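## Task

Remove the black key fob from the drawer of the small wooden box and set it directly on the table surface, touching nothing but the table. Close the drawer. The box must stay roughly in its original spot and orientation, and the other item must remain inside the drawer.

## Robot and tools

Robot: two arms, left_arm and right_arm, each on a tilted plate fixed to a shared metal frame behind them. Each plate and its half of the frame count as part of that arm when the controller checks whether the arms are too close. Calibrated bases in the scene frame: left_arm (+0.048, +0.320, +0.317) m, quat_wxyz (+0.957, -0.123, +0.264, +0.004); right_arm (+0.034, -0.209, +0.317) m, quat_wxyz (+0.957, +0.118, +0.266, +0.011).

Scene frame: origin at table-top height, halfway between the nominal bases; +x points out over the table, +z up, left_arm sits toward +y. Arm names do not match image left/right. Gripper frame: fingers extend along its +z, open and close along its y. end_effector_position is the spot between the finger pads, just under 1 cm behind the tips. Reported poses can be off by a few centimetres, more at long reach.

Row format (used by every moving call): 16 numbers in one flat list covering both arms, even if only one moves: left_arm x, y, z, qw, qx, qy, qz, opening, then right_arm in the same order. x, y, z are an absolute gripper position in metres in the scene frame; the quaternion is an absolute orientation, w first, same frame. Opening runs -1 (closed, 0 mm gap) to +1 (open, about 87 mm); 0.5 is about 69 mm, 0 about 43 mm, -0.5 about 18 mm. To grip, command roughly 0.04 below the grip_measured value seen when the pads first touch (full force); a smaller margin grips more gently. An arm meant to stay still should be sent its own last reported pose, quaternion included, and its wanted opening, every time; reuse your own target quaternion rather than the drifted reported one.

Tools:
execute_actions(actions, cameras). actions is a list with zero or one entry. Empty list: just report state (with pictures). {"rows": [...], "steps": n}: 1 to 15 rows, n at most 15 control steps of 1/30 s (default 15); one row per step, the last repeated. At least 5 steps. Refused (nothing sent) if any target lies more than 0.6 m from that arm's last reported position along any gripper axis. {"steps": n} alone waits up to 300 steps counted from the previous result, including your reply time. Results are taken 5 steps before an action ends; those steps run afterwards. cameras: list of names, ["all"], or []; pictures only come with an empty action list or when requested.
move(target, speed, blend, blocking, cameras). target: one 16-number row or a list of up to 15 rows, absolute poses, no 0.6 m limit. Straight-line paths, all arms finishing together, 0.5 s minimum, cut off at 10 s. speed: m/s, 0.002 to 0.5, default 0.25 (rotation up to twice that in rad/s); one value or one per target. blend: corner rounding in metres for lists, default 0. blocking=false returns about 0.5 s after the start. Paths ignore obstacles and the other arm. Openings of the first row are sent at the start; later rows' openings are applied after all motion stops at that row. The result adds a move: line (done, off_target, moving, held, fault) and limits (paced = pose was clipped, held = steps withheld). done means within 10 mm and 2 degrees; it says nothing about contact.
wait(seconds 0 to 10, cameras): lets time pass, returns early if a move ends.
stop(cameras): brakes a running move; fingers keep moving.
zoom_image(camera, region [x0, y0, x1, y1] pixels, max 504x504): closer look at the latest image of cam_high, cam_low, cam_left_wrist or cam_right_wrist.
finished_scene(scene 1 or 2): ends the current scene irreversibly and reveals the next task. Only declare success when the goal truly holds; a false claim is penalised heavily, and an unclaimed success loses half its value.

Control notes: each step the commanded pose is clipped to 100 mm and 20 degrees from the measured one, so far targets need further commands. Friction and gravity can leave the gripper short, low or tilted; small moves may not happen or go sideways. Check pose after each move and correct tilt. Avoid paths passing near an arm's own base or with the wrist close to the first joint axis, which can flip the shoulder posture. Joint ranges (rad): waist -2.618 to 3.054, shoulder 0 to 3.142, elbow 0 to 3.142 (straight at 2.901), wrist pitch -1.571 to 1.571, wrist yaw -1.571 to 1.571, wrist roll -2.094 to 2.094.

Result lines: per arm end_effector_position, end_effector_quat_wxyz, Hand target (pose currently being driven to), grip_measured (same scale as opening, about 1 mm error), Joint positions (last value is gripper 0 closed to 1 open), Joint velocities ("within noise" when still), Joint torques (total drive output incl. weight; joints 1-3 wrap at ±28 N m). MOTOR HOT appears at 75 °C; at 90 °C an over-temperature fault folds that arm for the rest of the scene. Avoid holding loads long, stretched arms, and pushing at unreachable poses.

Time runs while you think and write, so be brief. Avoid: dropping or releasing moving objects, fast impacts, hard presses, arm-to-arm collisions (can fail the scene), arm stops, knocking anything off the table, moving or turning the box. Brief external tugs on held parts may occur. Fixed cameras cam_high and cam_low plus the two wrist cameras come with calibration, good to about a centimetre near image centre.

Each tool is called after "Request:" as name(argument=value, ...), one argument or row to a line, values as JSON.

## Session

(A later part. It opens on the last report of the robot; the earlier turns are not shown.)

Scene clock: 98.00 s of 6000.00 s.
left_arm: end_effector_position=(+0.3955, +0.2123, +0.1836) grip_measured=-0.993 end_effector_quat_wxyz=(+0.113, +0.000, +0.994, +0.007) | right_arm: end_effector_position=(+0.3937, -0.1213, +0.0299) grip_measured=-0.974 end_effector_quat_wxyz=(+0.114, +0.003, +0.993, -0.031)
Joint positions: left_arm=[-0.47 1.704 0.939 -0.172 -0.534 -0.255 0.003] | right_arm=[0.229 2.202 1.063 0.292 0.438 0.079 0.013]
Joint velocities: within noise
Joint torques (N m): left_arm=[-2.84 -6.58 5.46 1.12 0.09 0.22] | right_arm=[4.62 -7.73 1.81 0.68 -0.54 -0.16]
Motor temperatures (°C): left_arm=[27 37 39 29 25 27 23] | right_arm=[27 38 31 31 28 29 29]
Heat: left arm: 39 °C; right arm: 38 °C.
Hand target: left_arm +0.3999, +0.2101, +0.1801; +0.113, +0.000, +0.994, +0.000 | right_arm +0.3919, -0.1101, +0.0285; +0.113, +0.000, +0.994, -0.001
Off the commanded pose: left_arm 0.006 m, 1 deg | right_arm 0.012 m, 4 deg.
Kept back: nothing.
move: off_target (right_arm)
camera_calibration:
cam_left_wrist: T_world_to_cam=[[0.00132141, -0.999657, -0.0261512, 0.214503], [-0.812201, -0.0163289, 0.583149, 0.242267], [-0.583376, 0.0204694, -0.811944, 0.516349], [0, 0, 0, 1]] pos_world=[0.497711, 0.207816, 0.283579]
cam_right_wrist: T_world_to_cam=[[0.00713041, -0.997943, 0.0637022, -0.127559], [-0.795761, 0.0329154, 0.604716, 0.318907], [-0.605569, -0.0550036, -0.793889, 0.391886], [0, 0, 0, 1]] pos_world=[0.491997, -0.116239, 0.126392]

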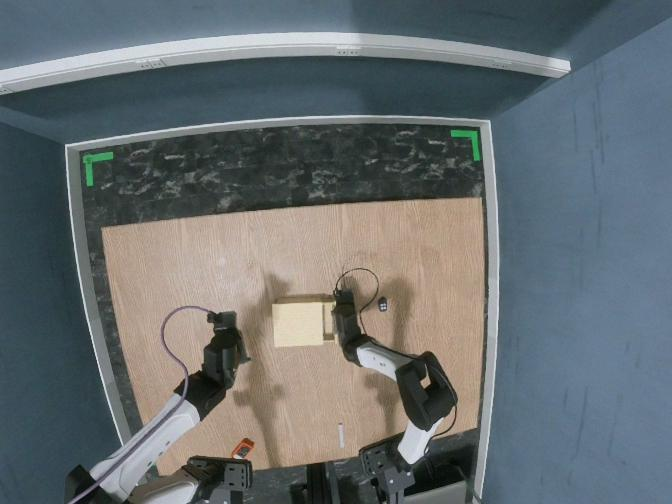

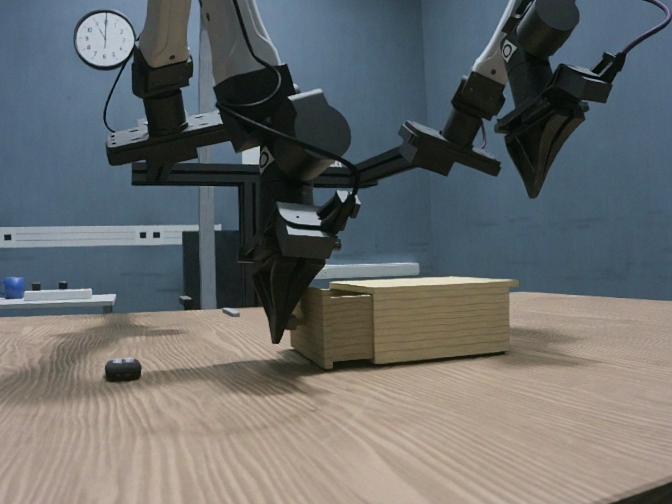

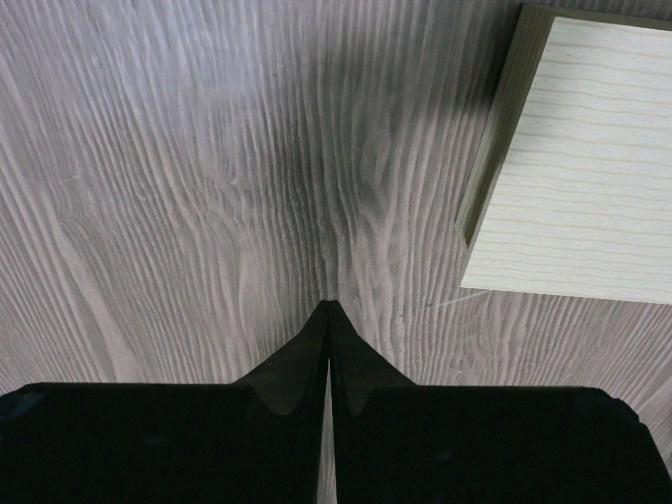

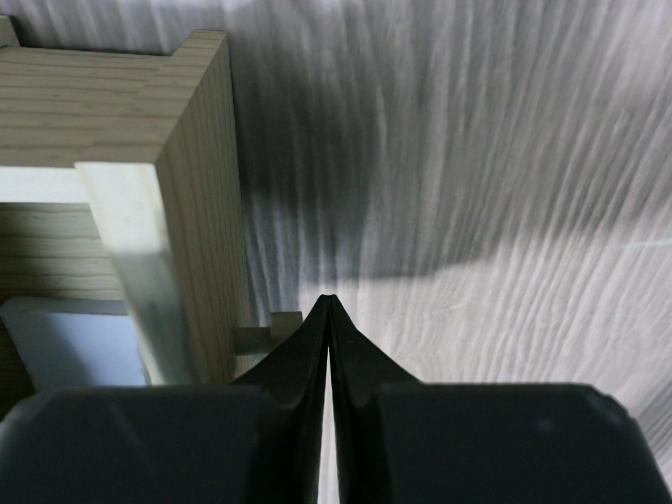

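Request:
move(
  target=[
    [0.405,0.185,0.12,0.1122,-0.0148,0.9851,-0.1297,-1,0.392,-0.110,0.028,0.1132,0,0.9936,0,-1],
    [0.407,0.165,0.030,0.1122,-0.0148,0.9851,-0.1297,-1,0.392,-0.110,0.028,0.1132,0,0.9936,0,-1],
  ],
  speed=0.12,
  blend=0.02,
)

Scene clock: 101.63 s of 6000.00 s.
left_arm: end_effector_position=(+0.4055, +0.1639, +0.0348) grip_measured=-0.993 end_effector_quat_wxyz=(+0.111, -0.014, +0.986, -0.125) | right_arm: end_effector_position=(+0.3937, -0.1213, +0.0299) grip_measured=-0.974 end_effector_quat_wxyz=(+0.114, +0.003, +0.993, -0.031)
Joint positions: left_arm=[-0.287 2.236 1.076 0.328 -0.162 -0.145 0.003] | right_arm=[0.229 2.202 1.063 0.292 0.438 0.079 0.013]
Joint velocities: within noise
Joint torques (N m): left_arm=[-3.33 -8.25 2.91 1.24 0.27 0.26] | right_arm=[4.63 -7.79 1.68 0.69 -0.55 -0.13]
Motor temperatures (°C): left_arm=[27 38 39 30 25 27 23] | right_arm=[27 38 31 31 28 29 29]
Heat: left arm: 39 °C; right arm: 38 °C.
Hand target: left_arm +0.4069, +0.1650, +0.0301; +0.112, -0.015, +0.985, -0.130 | right_arm +0.3919, -0.1101, +0.0285; +0.113, +0.000, +0.994, -0.001
Off the commanded pose: left_arm 0.005 m, 1 deg | right_arm 0.012 m, 4 deg.
Kept back: nothing.
move: off_target (right_arm)
camera_calibration:
cam_left_wrist: T_world_to_cam=[[0.000574057, -0.971326, 0.237752, 0.148768], [-0.811296, 0.138546, 0.567983, 0.311166], [-0.584636, -0.193213, -0.787953, 0.437039], [0, 0, 0, 1]] pos_world=[0.507871, 0.185833, 0.132259]
cam_right_wrist: T_world_to_cam=[[0.00713041, -0.997943, 0.0637022, -0.127559], [-0.795761, 0.0329154, 0.604716, 0.318907], [-0.605569, -0.0550036, -0.793889, 0.391886], [0, 0, 0, 1]] pos_world=[0.491997, -0.116239, 0.126392]

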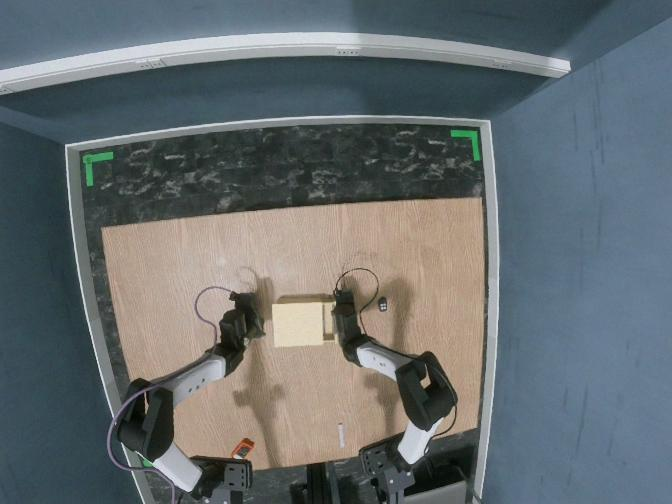

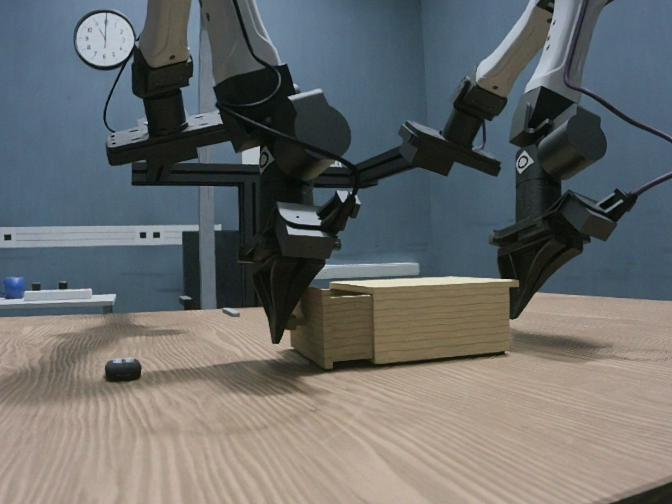

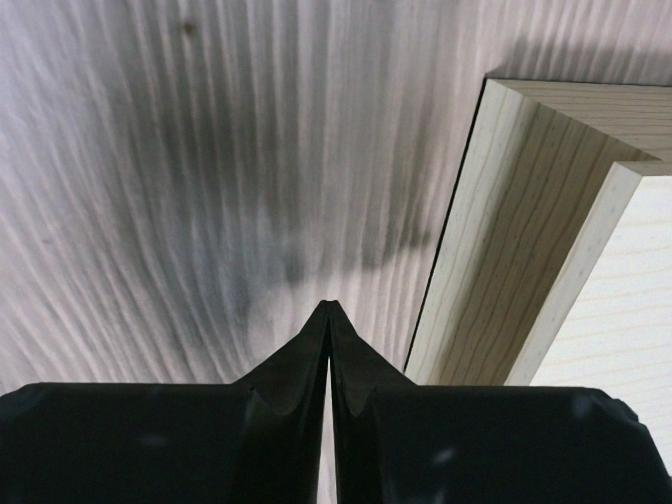

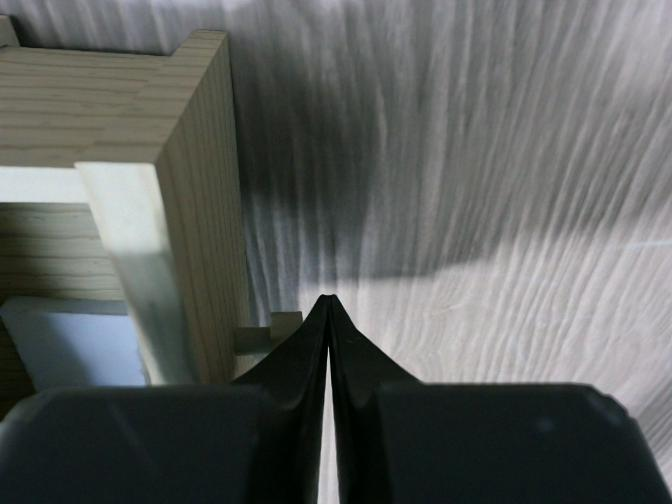

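Request:
move(
  target=[
    [0.409,0.112,0.030,0.1122,-0.0148,0.9851,-0.1297,-1,0.392,-0.103,0.026,0.1132,0.003,0.9933,0.026,-1],
  ],
  speed=0.05,
)

Request:
zoom_image(
  camera="cam_high",
  region=[260, 270, 400, 375],
)

Scene clock: 103.47 s of 6000.00 s.
left_arm: end_effector_position=(+0.4163, +0.1303, +0.0321) grip_measured=-0.993 end_effector_quat_wxyz=(+0.120, -0.016, +0.986, -0.111) | right_arm: end_effector_position=(+0.3934, -0.1208, +0.0279) grip_measured=-0.974 end_effector_quat_wxyz=(+0.111, +0.006, +0.994, -0.017)
Joint positions: left_arm=[-0.369 2.306 1.18 0.295 -0.248 -0.201 0.003] | right_arm=[0.216 2.202 1.063 0.292 0.401 0.079 0.013]
Joint velocities: within noise
Joint torques (N m): left_arm=[-7.36 -7.6 3.69 1.16 0.32 -0.06] | right_arm=[5 -7.51 1.44 0.79 -0.76 -0.09]
Motor temperatures (°C): left_arm=[27 39 39 30 25 27 23] | right_arm=[27 38 31 31 28 29 29]
Heat: left arm: 39 °C; right arm: 38 °C.
Hand target: left_arm +0.4087, +0.1127, +0.0306; +0.112, -0.015, +0.985, -0.129 | right_arm +0.3917, -0.1034, +0.0269; +0.113, +0.003, +0.993, +0.025
Off the commanded pose: left_arm 0.020 m, 2 deg | right_arm 0.018 m, 5 deg.
Kept back: nothing.
move: off_target (left_arm, right_arm)
camera_calibration:
cam_left_wrist: T_world_to_cam=[[0.00505255, -0.977487, 0.210937, 0.116538], [-0.821893, 0.116097, 0.557685, 0.33375], [-0.569619, -0.176185, -0.802803, 0.426748], [0, 0, 0, 1]] pos_world=[0.516802, 0.150354, 0.131885]
cam_right_wrist: T_world_to_cam=[[0.00458439, -0.999374, 0.0350832, -0.125251], [-0.792291, 0.0177756, 0.609884, 0.316467], [-0.610126, -0.030592, -0.791714, 0.394903], [0, 0, 0, 1]] pos_world=[0.492249, -0.118717, 0.124037]

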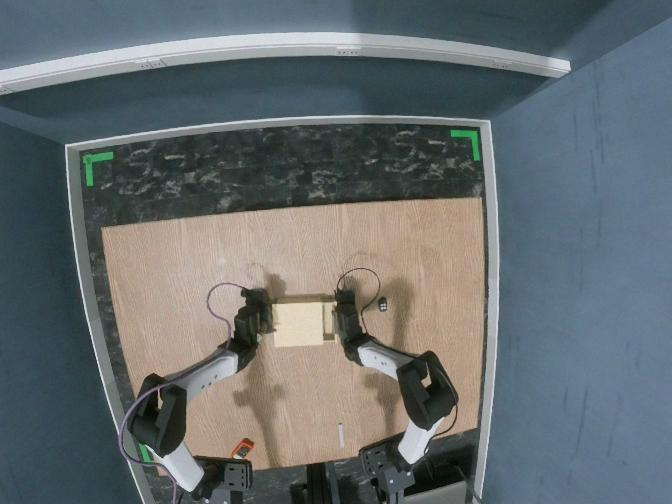

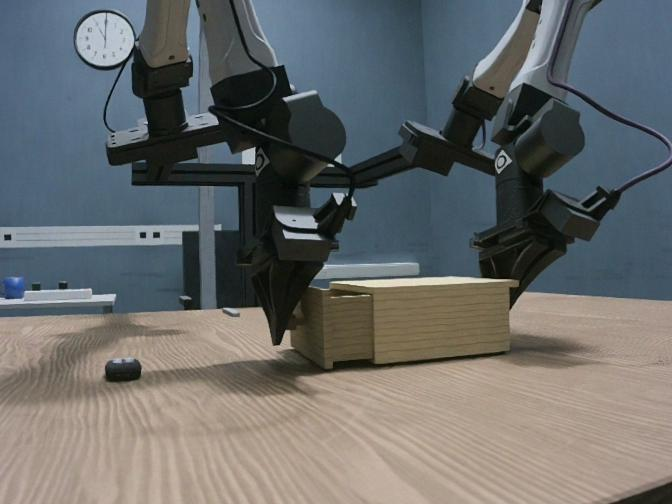

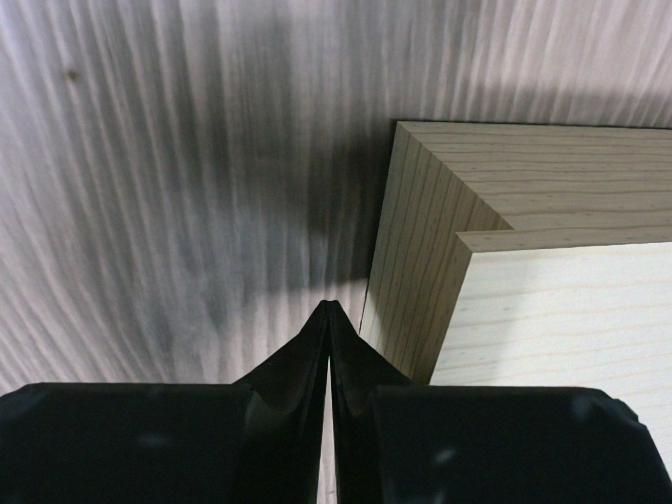

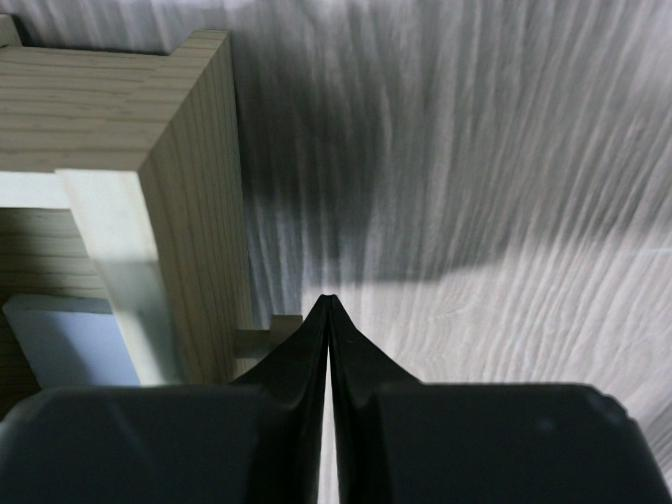

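Scaled by 3.600 from the camera's 672x504 image, which has a finer 960x720 frame.

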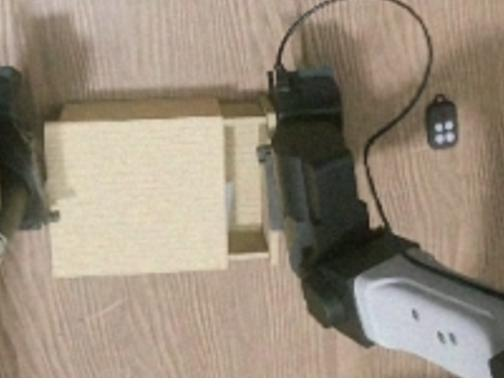

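Request:
move(
  target=[
    [0.405,0.155,0.034,0.1093,-0.0293,0.9597,-0.2572,-1,0.392,-0.106,0.026,0.1132,0.003,0.9933,0.026,-1],
    [0.403,0.118,0.034,0.1093,-0.0293,0.9597,-0.2572,-1,0.392,-0.103,0.026,0.1132,0.003,0.9933,0.026,-1],
  ],
  speed=[0.1,0.05],
)

Request:
zoom_image(
  camera="cam_low",
  region=[380, 150, 620, 390],
)

Scene clock: 106.17 s of 6000.00 s.
left_arm: end_effector_position=(+0.4049, +0.1189, +0.0402) grip_measured=-0.993 end_effector_quat_wxyz=(+0.111, -0.025, +0.958, -0.265) | right_arm: end_effector_position=(+0.3934, -0.1206, +0.0273) grip_measured=-0.974 end_effector_quat_wxyz=(+0.110, +0.006, +0.994, -0.011)
Joint positions: left_arm=[-0.268 2.286 1.085 0.419 0.128 -0.184 0.003] | right_arm=[0.211 2.202 1.063 0.292 0.387 0.077 0.013]
Joint velocities: within noise
Joint torques (N m): left_arm=[-4.78 -7.87 2.61 1.29 0.09 0.12] | right_arm=[5.45 -7.58 1.48 0.76 -0.63 -0.07]
Motor temperatures (°C): left_arm=[27 40 38 30 25 27 23] | right_arm=[27 38 31 31 28 29 29]
Heat: left arm: 40 °C; right arm: 38 °C.
Hand target: left_arm +0.4030, +0.1181, +0.0342; +0.109, -0.029, +0.960, -0.257 | right_arm +0.3917, -0.1033, +0.0268; +0.113, +0.003, +0.993, +0.025
Off the commanded pose: left_arm 0.007 m, 1 deg | right_arm 0.018 m, 4 deg.
Kept back: nothing.
move: off_target (right_arm)
camera_calibration:
cam_left_wrist: T_world_to_cam=[[-0.010058, -0.864606, 0.502349, 0.0846888], [-0.812801, 0.299694, 0.499538, 0.298062], [-0.582454, -0.403286, -0.705767, 0.453013], [0, 0, 0, 1]] pos_world=[0.506976, 0.166589, 0.128285]
cam_right_wrist: T_world_to_cam=[[0.00568774, -0.999688, 0.0243198, -0.125231], [-0.791218, 0.0103733, 0.611446, 0.3155], [-0.611507, -0.0227201, -0.790913, 0.395832], [0, 0, 0, 1]] pos_world=[0.492396, -0.119471, 0.123203]

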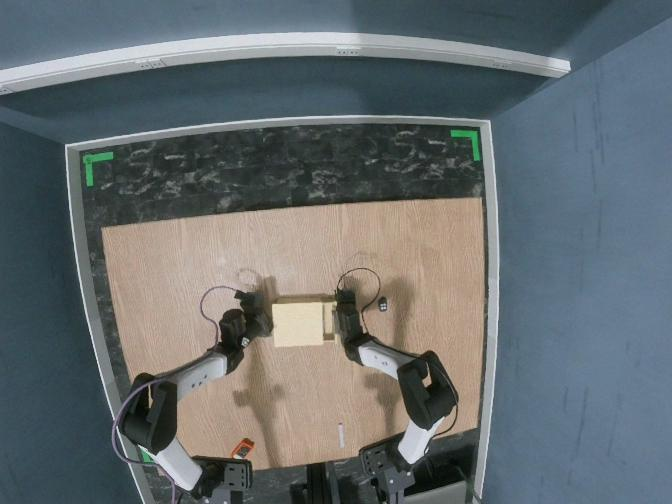

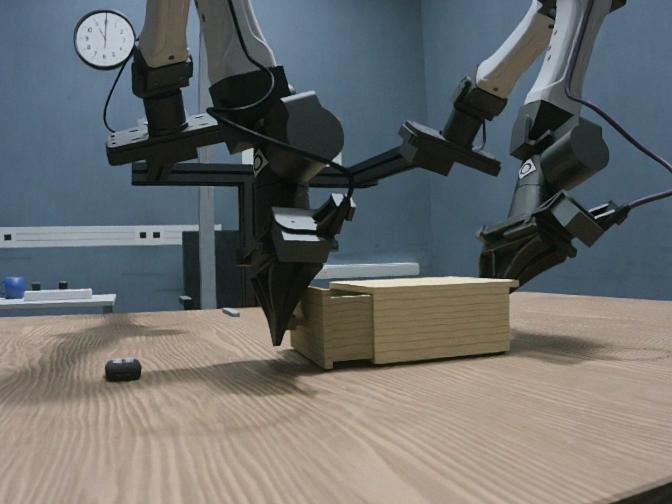

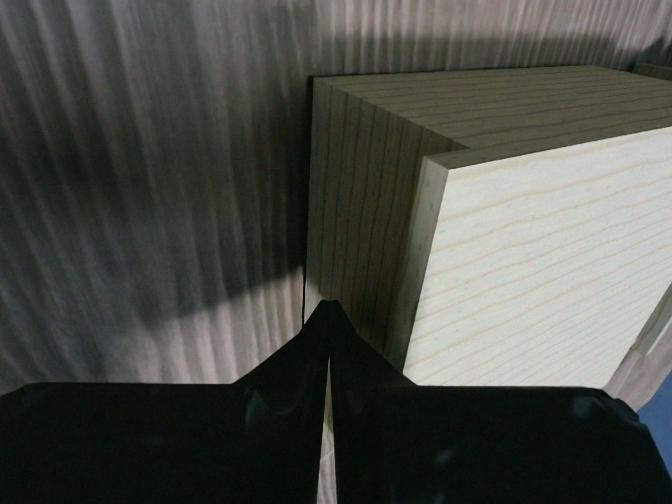

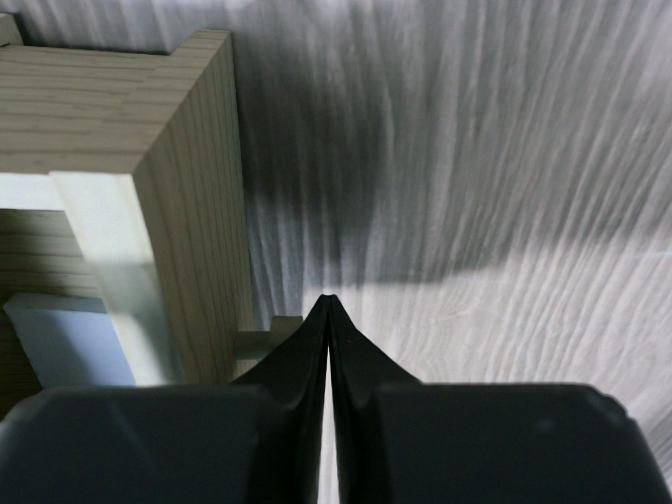

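Scaled by 2.100 from the camera's 672x504 image, which has a finer 960x720 frame.

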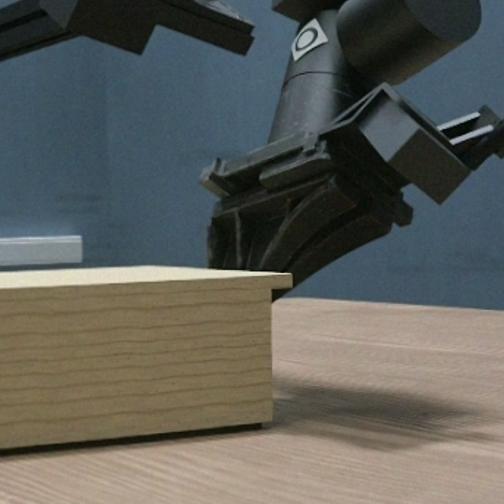

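Request:
move(
  target=[
    [0.403,0.094,0.031,0.1093,-0.0293,0.9597,-0.2572,-1,0.392,-0.100,0.026,0.1132,0.003,0.9933,0.026,-1],
  ],
  speed=[0.04],
)

Request:
zoom_image(
  camera="cam_high",
  region=[260, 270, 400, 375],
)

Scene clock: 107.30 s of 6000.00 s.
left_arm: end_effector_position=(+0.4085, +0.1191, +0.0280) grip_measured=-0.993 end_effector_quat_wxyz=(+0.116, -0.032, +0.966, -0.228) | right_arm: end_effector_position=(+0.3934, -0.1206, +0.0273) grip_measured=-0.974 end_effector_quat_wxyz=(+0.110, +0.006, +0.994, -0.011)
Joint positions: left_arm=[-0.289 2.324 1.121 0.42 0.036 -0.2 0.003] | right_arm=[0.211 2.202 1.063 0.292 0.387 0.077 0.013]
Joint velocities: within noise
Joint torques (N m): left_arm=[-7.82 -7.51 3.29 1.31 0.59 -0.11] | right_arm=[6.01 -7.31 1.96 0.75 -0.61 -0.03]
Motor temperatures (°C): left_arm=[27 40 38 30 25 27 23] | right_arm=[27 38 31 31 28 29 29]
Heat: left arm: 40 °C; right arm: 38 °C.
Hand target: left_arm +0.4023, +0.0950, +0.0319; +0.109, -0.029, +0.960, -0.257 | right_arm +0.3916, -0.1004, +0.0269; +0.112, +0.003, +0.993, +0.025
Off the commanded pose: left_arm 0.026 m, 3 deg | right_arm 0.021 m, 4 deg.
Kept back: nothing.
move: off_target (left_arm, right_arm)
camera_calibration:
cam_left_wrist: T_world_to_cam=[[0.00906876, -0.899354, 0.437127, 0.0891442], [-0.820344, 0.243278, 0.517545, 0.316298], [-0.571799, -0.363288, -0.735573, 0.438346], [0, 0, 0, 1]] pos_world=[0.509311, 0.16247, 0.11977]
cam_right_wrist: T_world_to_cam=[[0.00568774, -0.999688, 0.0243198, -0.125231], [-0.791218, 0.0103733, 0.611446, 0.3155], [-0.611507, -0.0227201, -0.790913, 0.395832], [0, 0, 0, 1]] pos_world=[0.492396, -0.119471, 0.123203]

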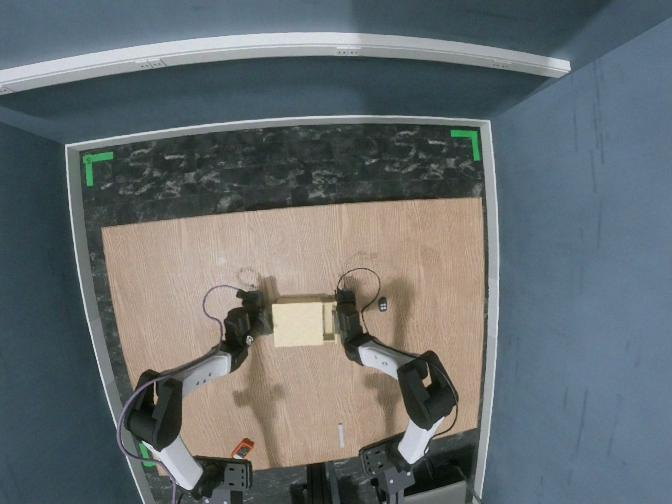

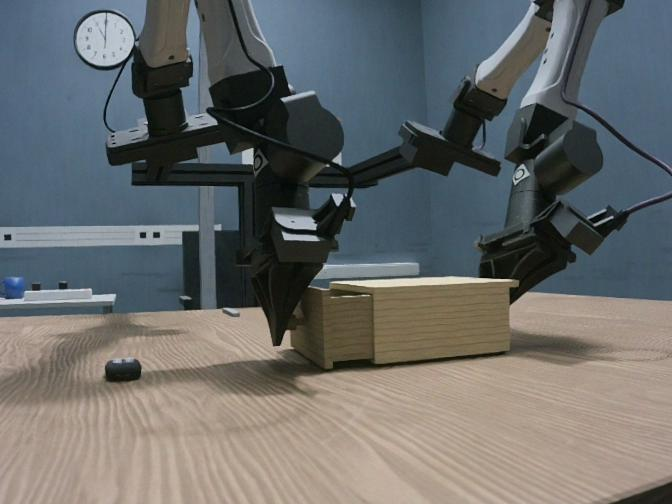

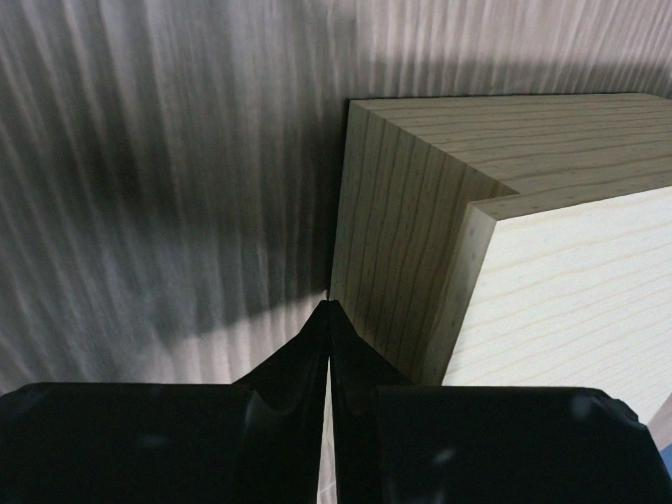

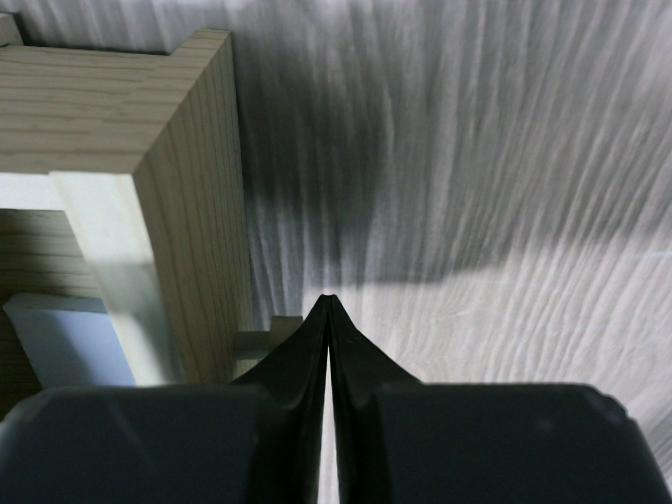

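Scaled by 3.600 from the camera's 672x504 image, which has a finer 960x720 frame.

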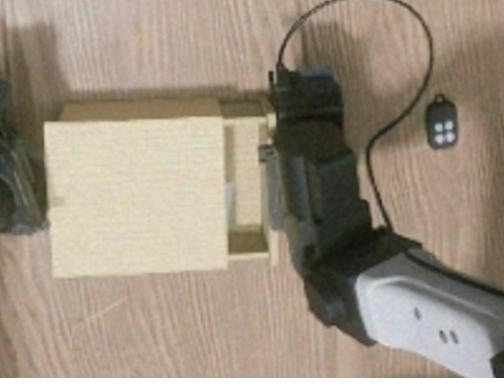

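Request:
move(
  target=[
    [0.400,0.078,0.033,0.1093,-0.0293,0.9597,-0.2572,-1,0.392,-0.090,0.026,0.1132,0.003,0.9933,0.026,-1],
  ],
  speed=[0.04],
  cameras=["cam_high","cam_low","cam_left_wrist"],
)

Request:
zoom_image(
  camera="cam_high",
  region=[260, 270, 400, 375],
)

Scene clock: 108.27 s of 6000.00 s.
left_arm: end_effector_position=(+0.4095, +0.1197, +0.0263) grip_measured=-0.993 end_effector_quat_wxyz=(+0.120, -0.035, +0.971, -0.203) | right_arm: end_effector_position=(+0.3934, -0.1207, +0.0276) grip_measured=-0.974 end_effector_quat_wxyz=(+0.111, +0.010, +0.994, -0.015)
Joint positions: left_arm=[-0.309 2.328 1.126 0.419 -0.031 -0.212 0.003] | right_arm=[0.213 2.202 1.063 0.292 0.397 0.086 0.013]
Joint velocities: within noise
Joint torques (N m): left_arm=[-9.59 -7.08 3.45 1.35 0.9 -0.27] | right_arm=[8.16 -6.41 3.22 0.67 -0.56 0.09]
Motor temperatures (°C): left_arm=[27 40 38 30 25 27 23] | right_arm=[27 38 30 31 28 29 29]
Heat: left arm: 40 °C; right arm: 38 °C.
Hand target: left_arm +0.3984, +0.0806, +0.0352; +0.108, -0.029, +0.960, -0.256 | right_arm +0.3910, -0.0909, +0.0275; +0.112, +0.003, +0.993, +0.026
Off the commanded pose: left_arm 0.043 m, 6 deg | right_arm 0.031 m, 5 deg.
Kept back: nothing.
move: off_target (left_arm, right_arm)
camera_calibration:
cam_left_wrist: T_world_to_cam=[[0.0191706, -0.920028, 0.391383, 0.089992], [-0.826029, 0.205973, 0.524644, 0.32448], [-0.563302, -0.333352, -0.756021, 0.431317], [0, 0, 0, 1]] pos_world=[0.509266, 0.159741, 0.120627]
Images, in order (width x height): cam_high 672x504, cam_low 672x504, cam_left_wrist 672x504.

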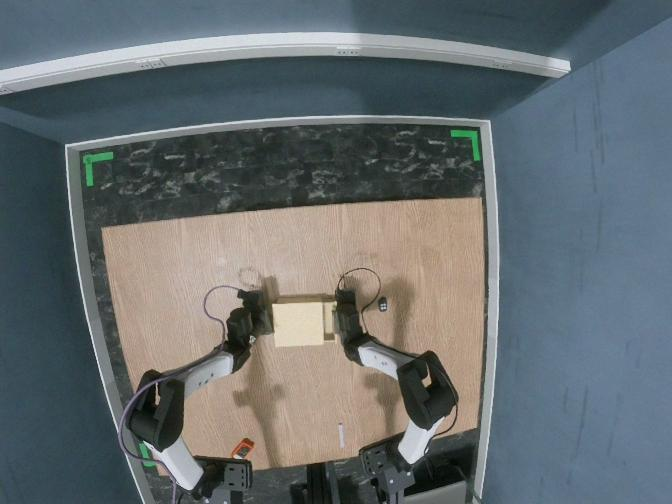

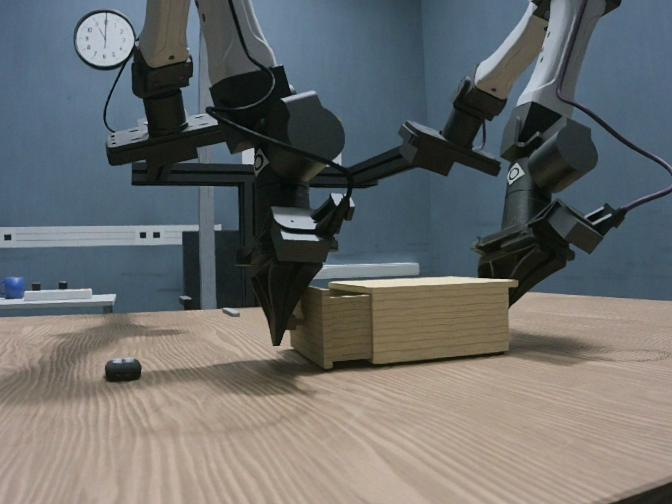

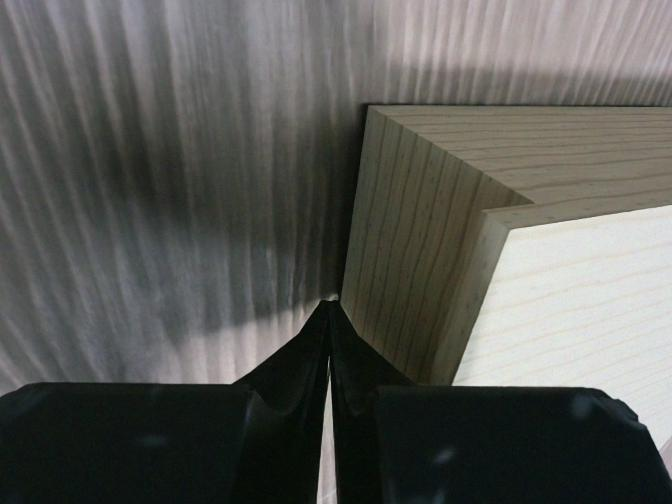

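Scaled by 3.600 from the camera's 672x504 image, which has a finer 960x720 frame.

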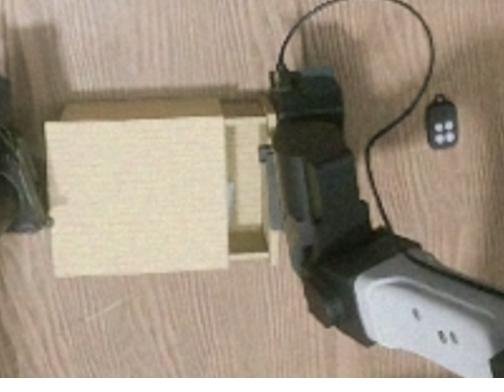

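Request:
move(
  target=[
    [0.399,0.074,0.033,0.1093,-0.0293,0.9597,-0.2572,-1,0.391,-0.078,0.026,0.1132,0.003,0.9933,0.026,-1],
  ],
  speed=[0.04],
  cameras=["cam_high","cam_low","cam_right_wrist"],
)

Request:
zoom_image(
  camera="cam_high",
  region=[260, 270, 400, 375],
)

Scene clock: 109.67 s of 6000.00 s.
left_arm: end_effector_position=(+0.4095, +0.1194, +0.0261) grip_measured=-0.993 end_effector_quat_wxyz=(+0.121, -0.036, +0.972, -0.198) | right_arm: end_effector_position=(+0.3939, -0.1115, +0.0285) grip_measured=-0.974 end_effector_quat_wxyz=(+0.115, +0.011, +0.993, -0.020)
Joint positions: left_arm=[-0.315 2.328 1.127 0.419 -0.047 -0.217 0.003] | right_arm=[0.241 2.214 1.074 0.292 0.426 0.106 0.013]
Joint velocities: within noise
Joint torques (N m): left_arm=[-9.85 -6.75 3.54 1.37 0.96 -0.32] | right_arm=[8.55 -6.13 3.71 0.64 -0.65 0.12]
Motor temperatures (°C): left_arm=[28 41 38 30 25 27 23] | right_arm=[27 38 30 31 28 29 28]
Heat: left arm: 41 °C; right arm: 38 °C.
Hand target: left_arm +0.3970, +0.0771, +0.0356; +0.107, -0.029, +0.960, -0.256 | right_arm +0.3898, -0.0793, +0.0278; +0.112, +0.003, +0.993, +0.025
Off the commanded pose: left_arm 0.047 m, 7 deg | right_arm 0.034 m, 5 deg.
Kept back: nothing.
move: off_target (left_arm, right_arm)
camera_calibration:
cam_right_wrist: T_world_to_cam=[[-0.00554265, -0.999172, 0.0403108, -0.112107], [-0.796668, 0.0287764, 0.603731, 0.319536], [-0.604391, -0.0287681, -0.796168, 0.394027], [0, 0, 0, 1]] pos_world=[0.49209, -0.109874, 0.125317]
Images, in order (width x height): cam_high 672x504, cam_low 672x504, cam_right_wrist 672x504.

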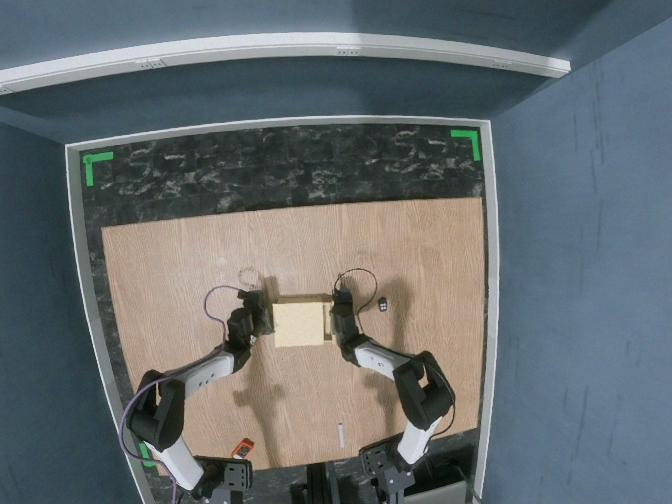

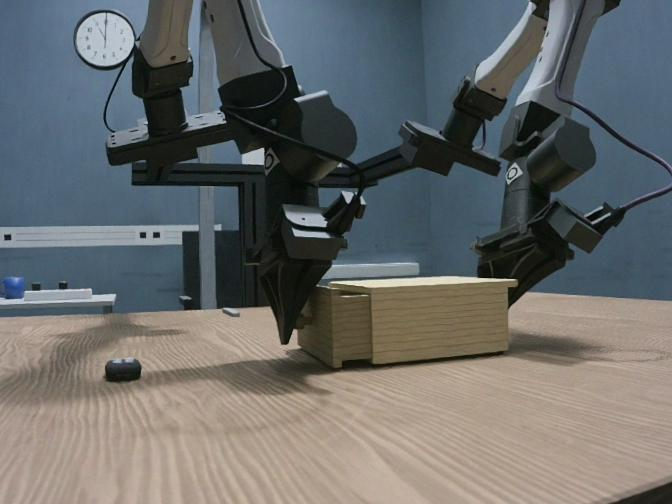

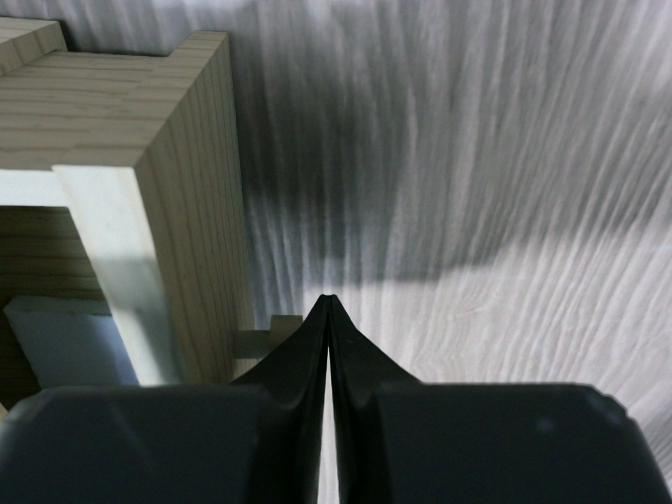

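Scaled by 3.600 from the camera's 672x504 image, which has a finer 960x720 frame.

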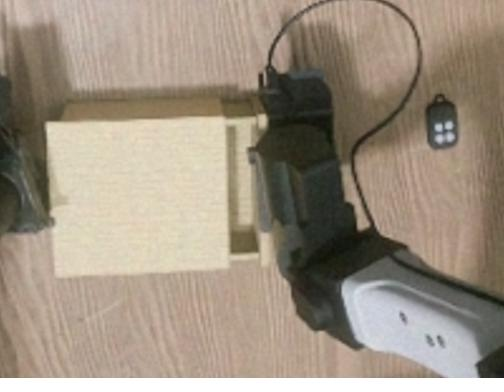

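Request:
move(
  target=[
    [0.399,0.074,0.033,0.1093,-0.0293,0.9597,-0.2572,-1,0.391,-0.058,0.026,0.1132,0.003,0.9933,0.026,-1],
  ],
  speed=[0.04],
  cameras=["cam_high","cam_low","cam_right_wrist"],
)

Request:
zoom_image(
  camera="cam_high",
  region=[260, 270, 400, 375],
)

Scene clock: 110.77 s of 6000.00 s.
left_arm: end_effector_position=(+0.4094, +0.1192, +0.0262) grip_measured=-0.993 end_effector_quat_wxyz=(+0.121, -0.037, +0.972, -0.197) | right_arm: end_effector_position=(+0.3948, -0.0955, +0.0291) grip_measured=-0.974 end_effector_quat_wxyz=(+0.116, +0.011, +0.993, -0.029)
Joint positions: left_arm=[-0.315 2.328 1.127 0.419 -0.048 -0.218 0.003] | right_arm=[0.287 2.241 1.111 0.267 0.475 0.142 0.013]
Joint velocities: within noise
Joint torques (N m): left_arm=[-9.89 -6.83 3.6 1.37 0.98 -0.31] | right_arm=[8.9 -6.16 3.95 0.6 -0.76 0.15]
Motor temperatures (°C): left_arm=[28 41 38 30 25 27 23] | right_arm=[27 38 30 31 28 29 28]
Heat: left arm: 41 °C; right arm: 38 °C.
Hand target: left_arm +0.3970, +0.0772, +0.0356; +0.107, -0.029, +0.960, -0.256 | right_arm +0.3896, -0.0596, +0.0285; +0.112, +0.003, +0.993, +0.025
Off the commanded pose: left_arm 0.047 m, 7 deg | right_arm 0.038 m, 6 deg.
Kept back: nothing.
move: off_target (left_arm, right_arm)
camera_calibration:
cam_right_wrist: T_world_to_cam=[[-0.00754661, -0.998255, 0.0585679, -0.0958154], [-0.798104, 0.0413003, 0.601102, 0.321263], [-0.602472, -0.042207, -0.797023, 0.393497], [0, 0, 0, 1]] pos_world=[0.492749, -0.0923081, 0.126126]
Images, in order (width x height): cam_high 672x504, cam_low 672x504, cam_right_wrist 672x504.

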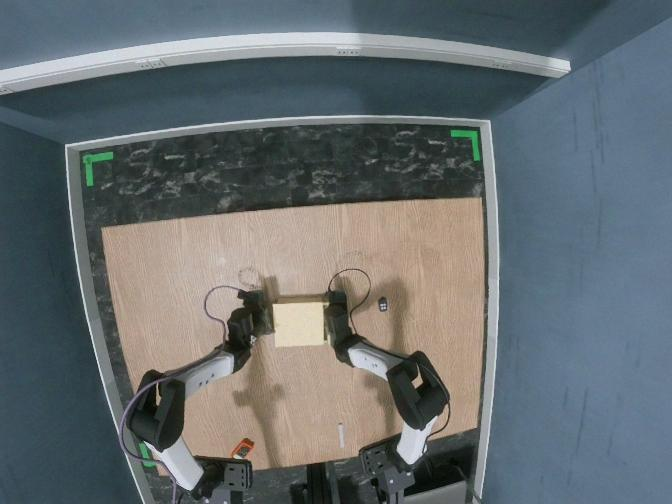

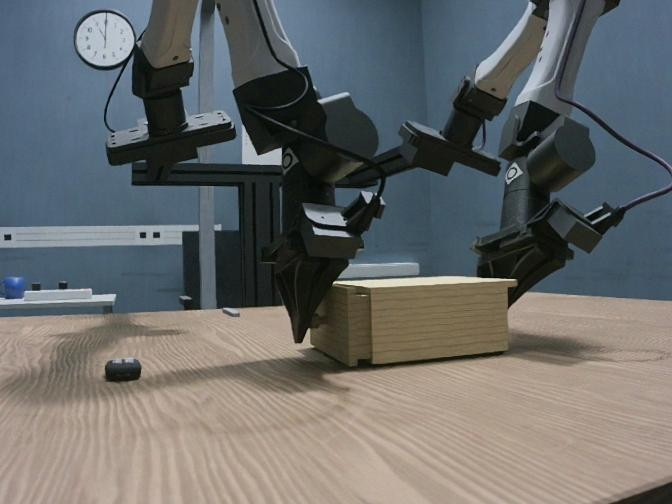

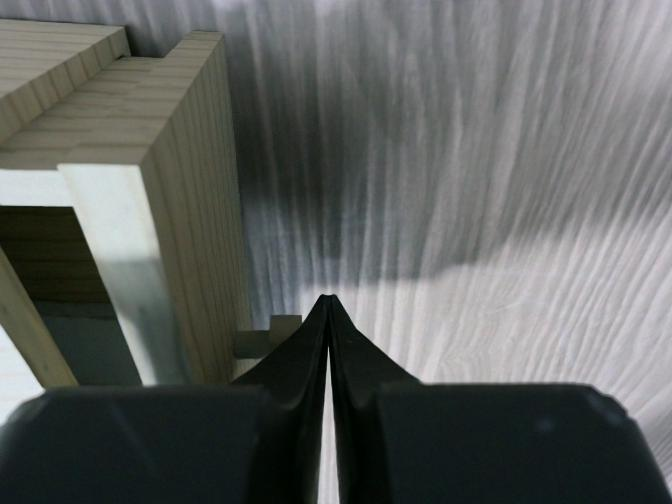

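Scaled by 3.600 from the camera's 672x504 image, which has a finer 960x720 frame.

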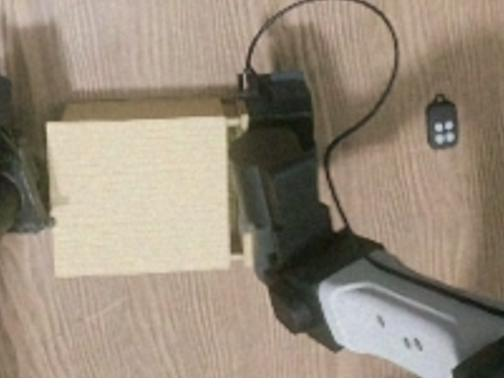

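Request:
move(
  target=[
    [0.399,0.074,0.033,0.1093,-0.0293,0.9597,-0.2572,-1,0.391,-0.043,0.026,0.1132,0.003,0.9933,0.026,-1],
  ],
  speed=[0.04],
  cameras=["cam_high","cam_low","cam_right_wrist"],
)

Request:
zoom_image(
  camera="cam_low",
  region=[260, 220, 520, 400],
)

Scene clock: 111.97 s of 6000.00 s.
left_arm: end_effector_position=(+0.4095, +0.1197, +0.0255) grip_measured=-0.993 end_effector_quat_wxyz=(+0.121, -0.037, +0.972, -0.195) | right_arm: end_effector_position=(+0.3950, -0.0877, +0.0297) grip_measured=-0.974 end_effector_quat_wxyz=(+0.115, +0.012, +0.992, -0.043)
Joint positions: left_arm=[-0.315 2.33 1.129 0.419 -0.052 -0.218 0.003] | right_arm=[0.316 2.26 1.141 0.237 0.519 0.169 0.013]
Joint velocities: within noise
Joint torques (N m): left_arm=[-9.88 -6.94 3.48 1.36 1.01 -0.31] | right_arm=[9.68 -6.12 4.07 0.7 -1.01 0.16]
Motor temperatures (°C): left_arm=[28 41 38 30 25 27 23] | right_arm=[27 38 30 31 28 29 28]
Heat: left arm: 41 °C; right arm: 38 °C.
Hand target: left_arm +0.3971, +0.0772, +0.0356; +0.107, -0.029, +0.960, -0.255 | right_arm +0.3890, -0.0451, +0.0295; +0.112, +0.002, +0.993, +0.024
Off the commanded pose: left_arm 0.047 m, 7 deg | right_arm 0.045 m, 8 deg.
Kept back: nothing.
move: off_target (left_arm, right_arm)
camera_calibration:
cam_right_wrist: T_world_to_cam=[[-0.0129809, -0.996317, 0.0847562, -0.0865106], [-0.796453, 0.0615513, 0.601559, 0.32188], [-0.604561, -0.0596956, -0.794319, 0.393604], [0, 0, 0, 1]] pos_world=[0.493197, -0.0825077, 0.126349]
Images, in order (width x height): cam_high 672x504, cam_low 672x504, cam_right_wrist 672x504.

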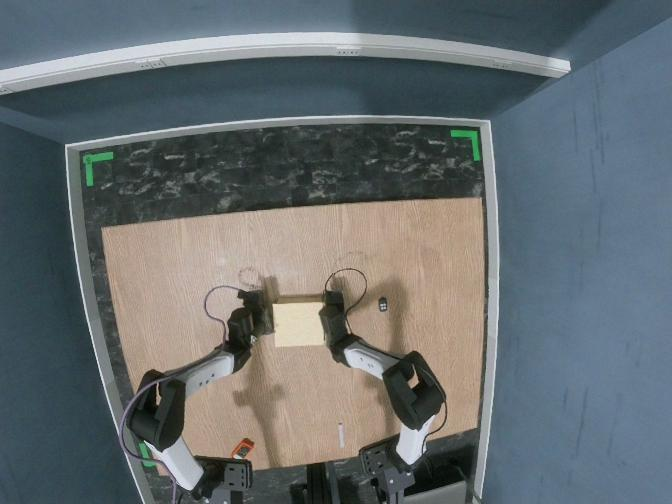

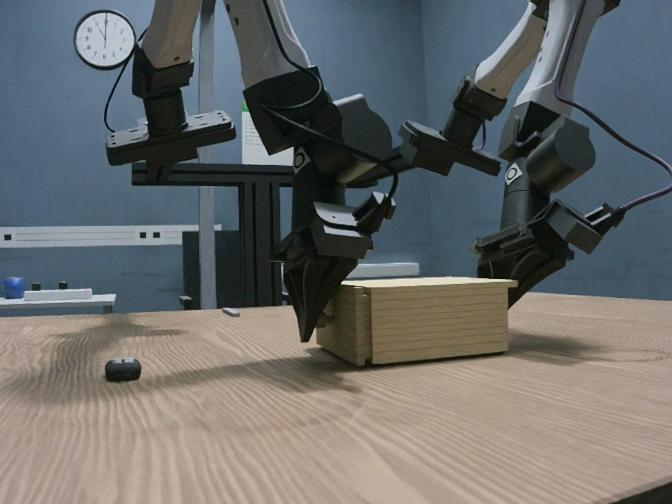

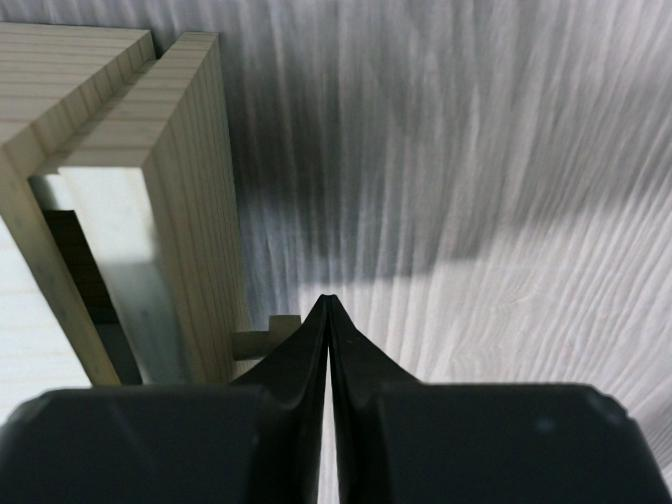

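Scaled by 1.938 from the camera's 672x504 image, which has a finer 960x720 frame.

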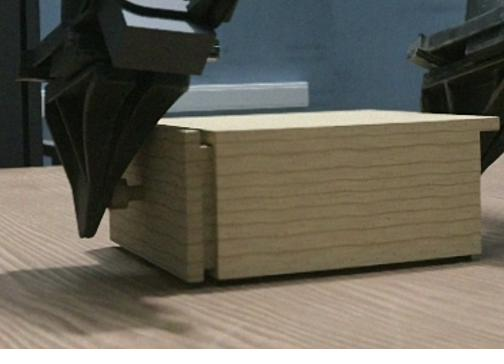

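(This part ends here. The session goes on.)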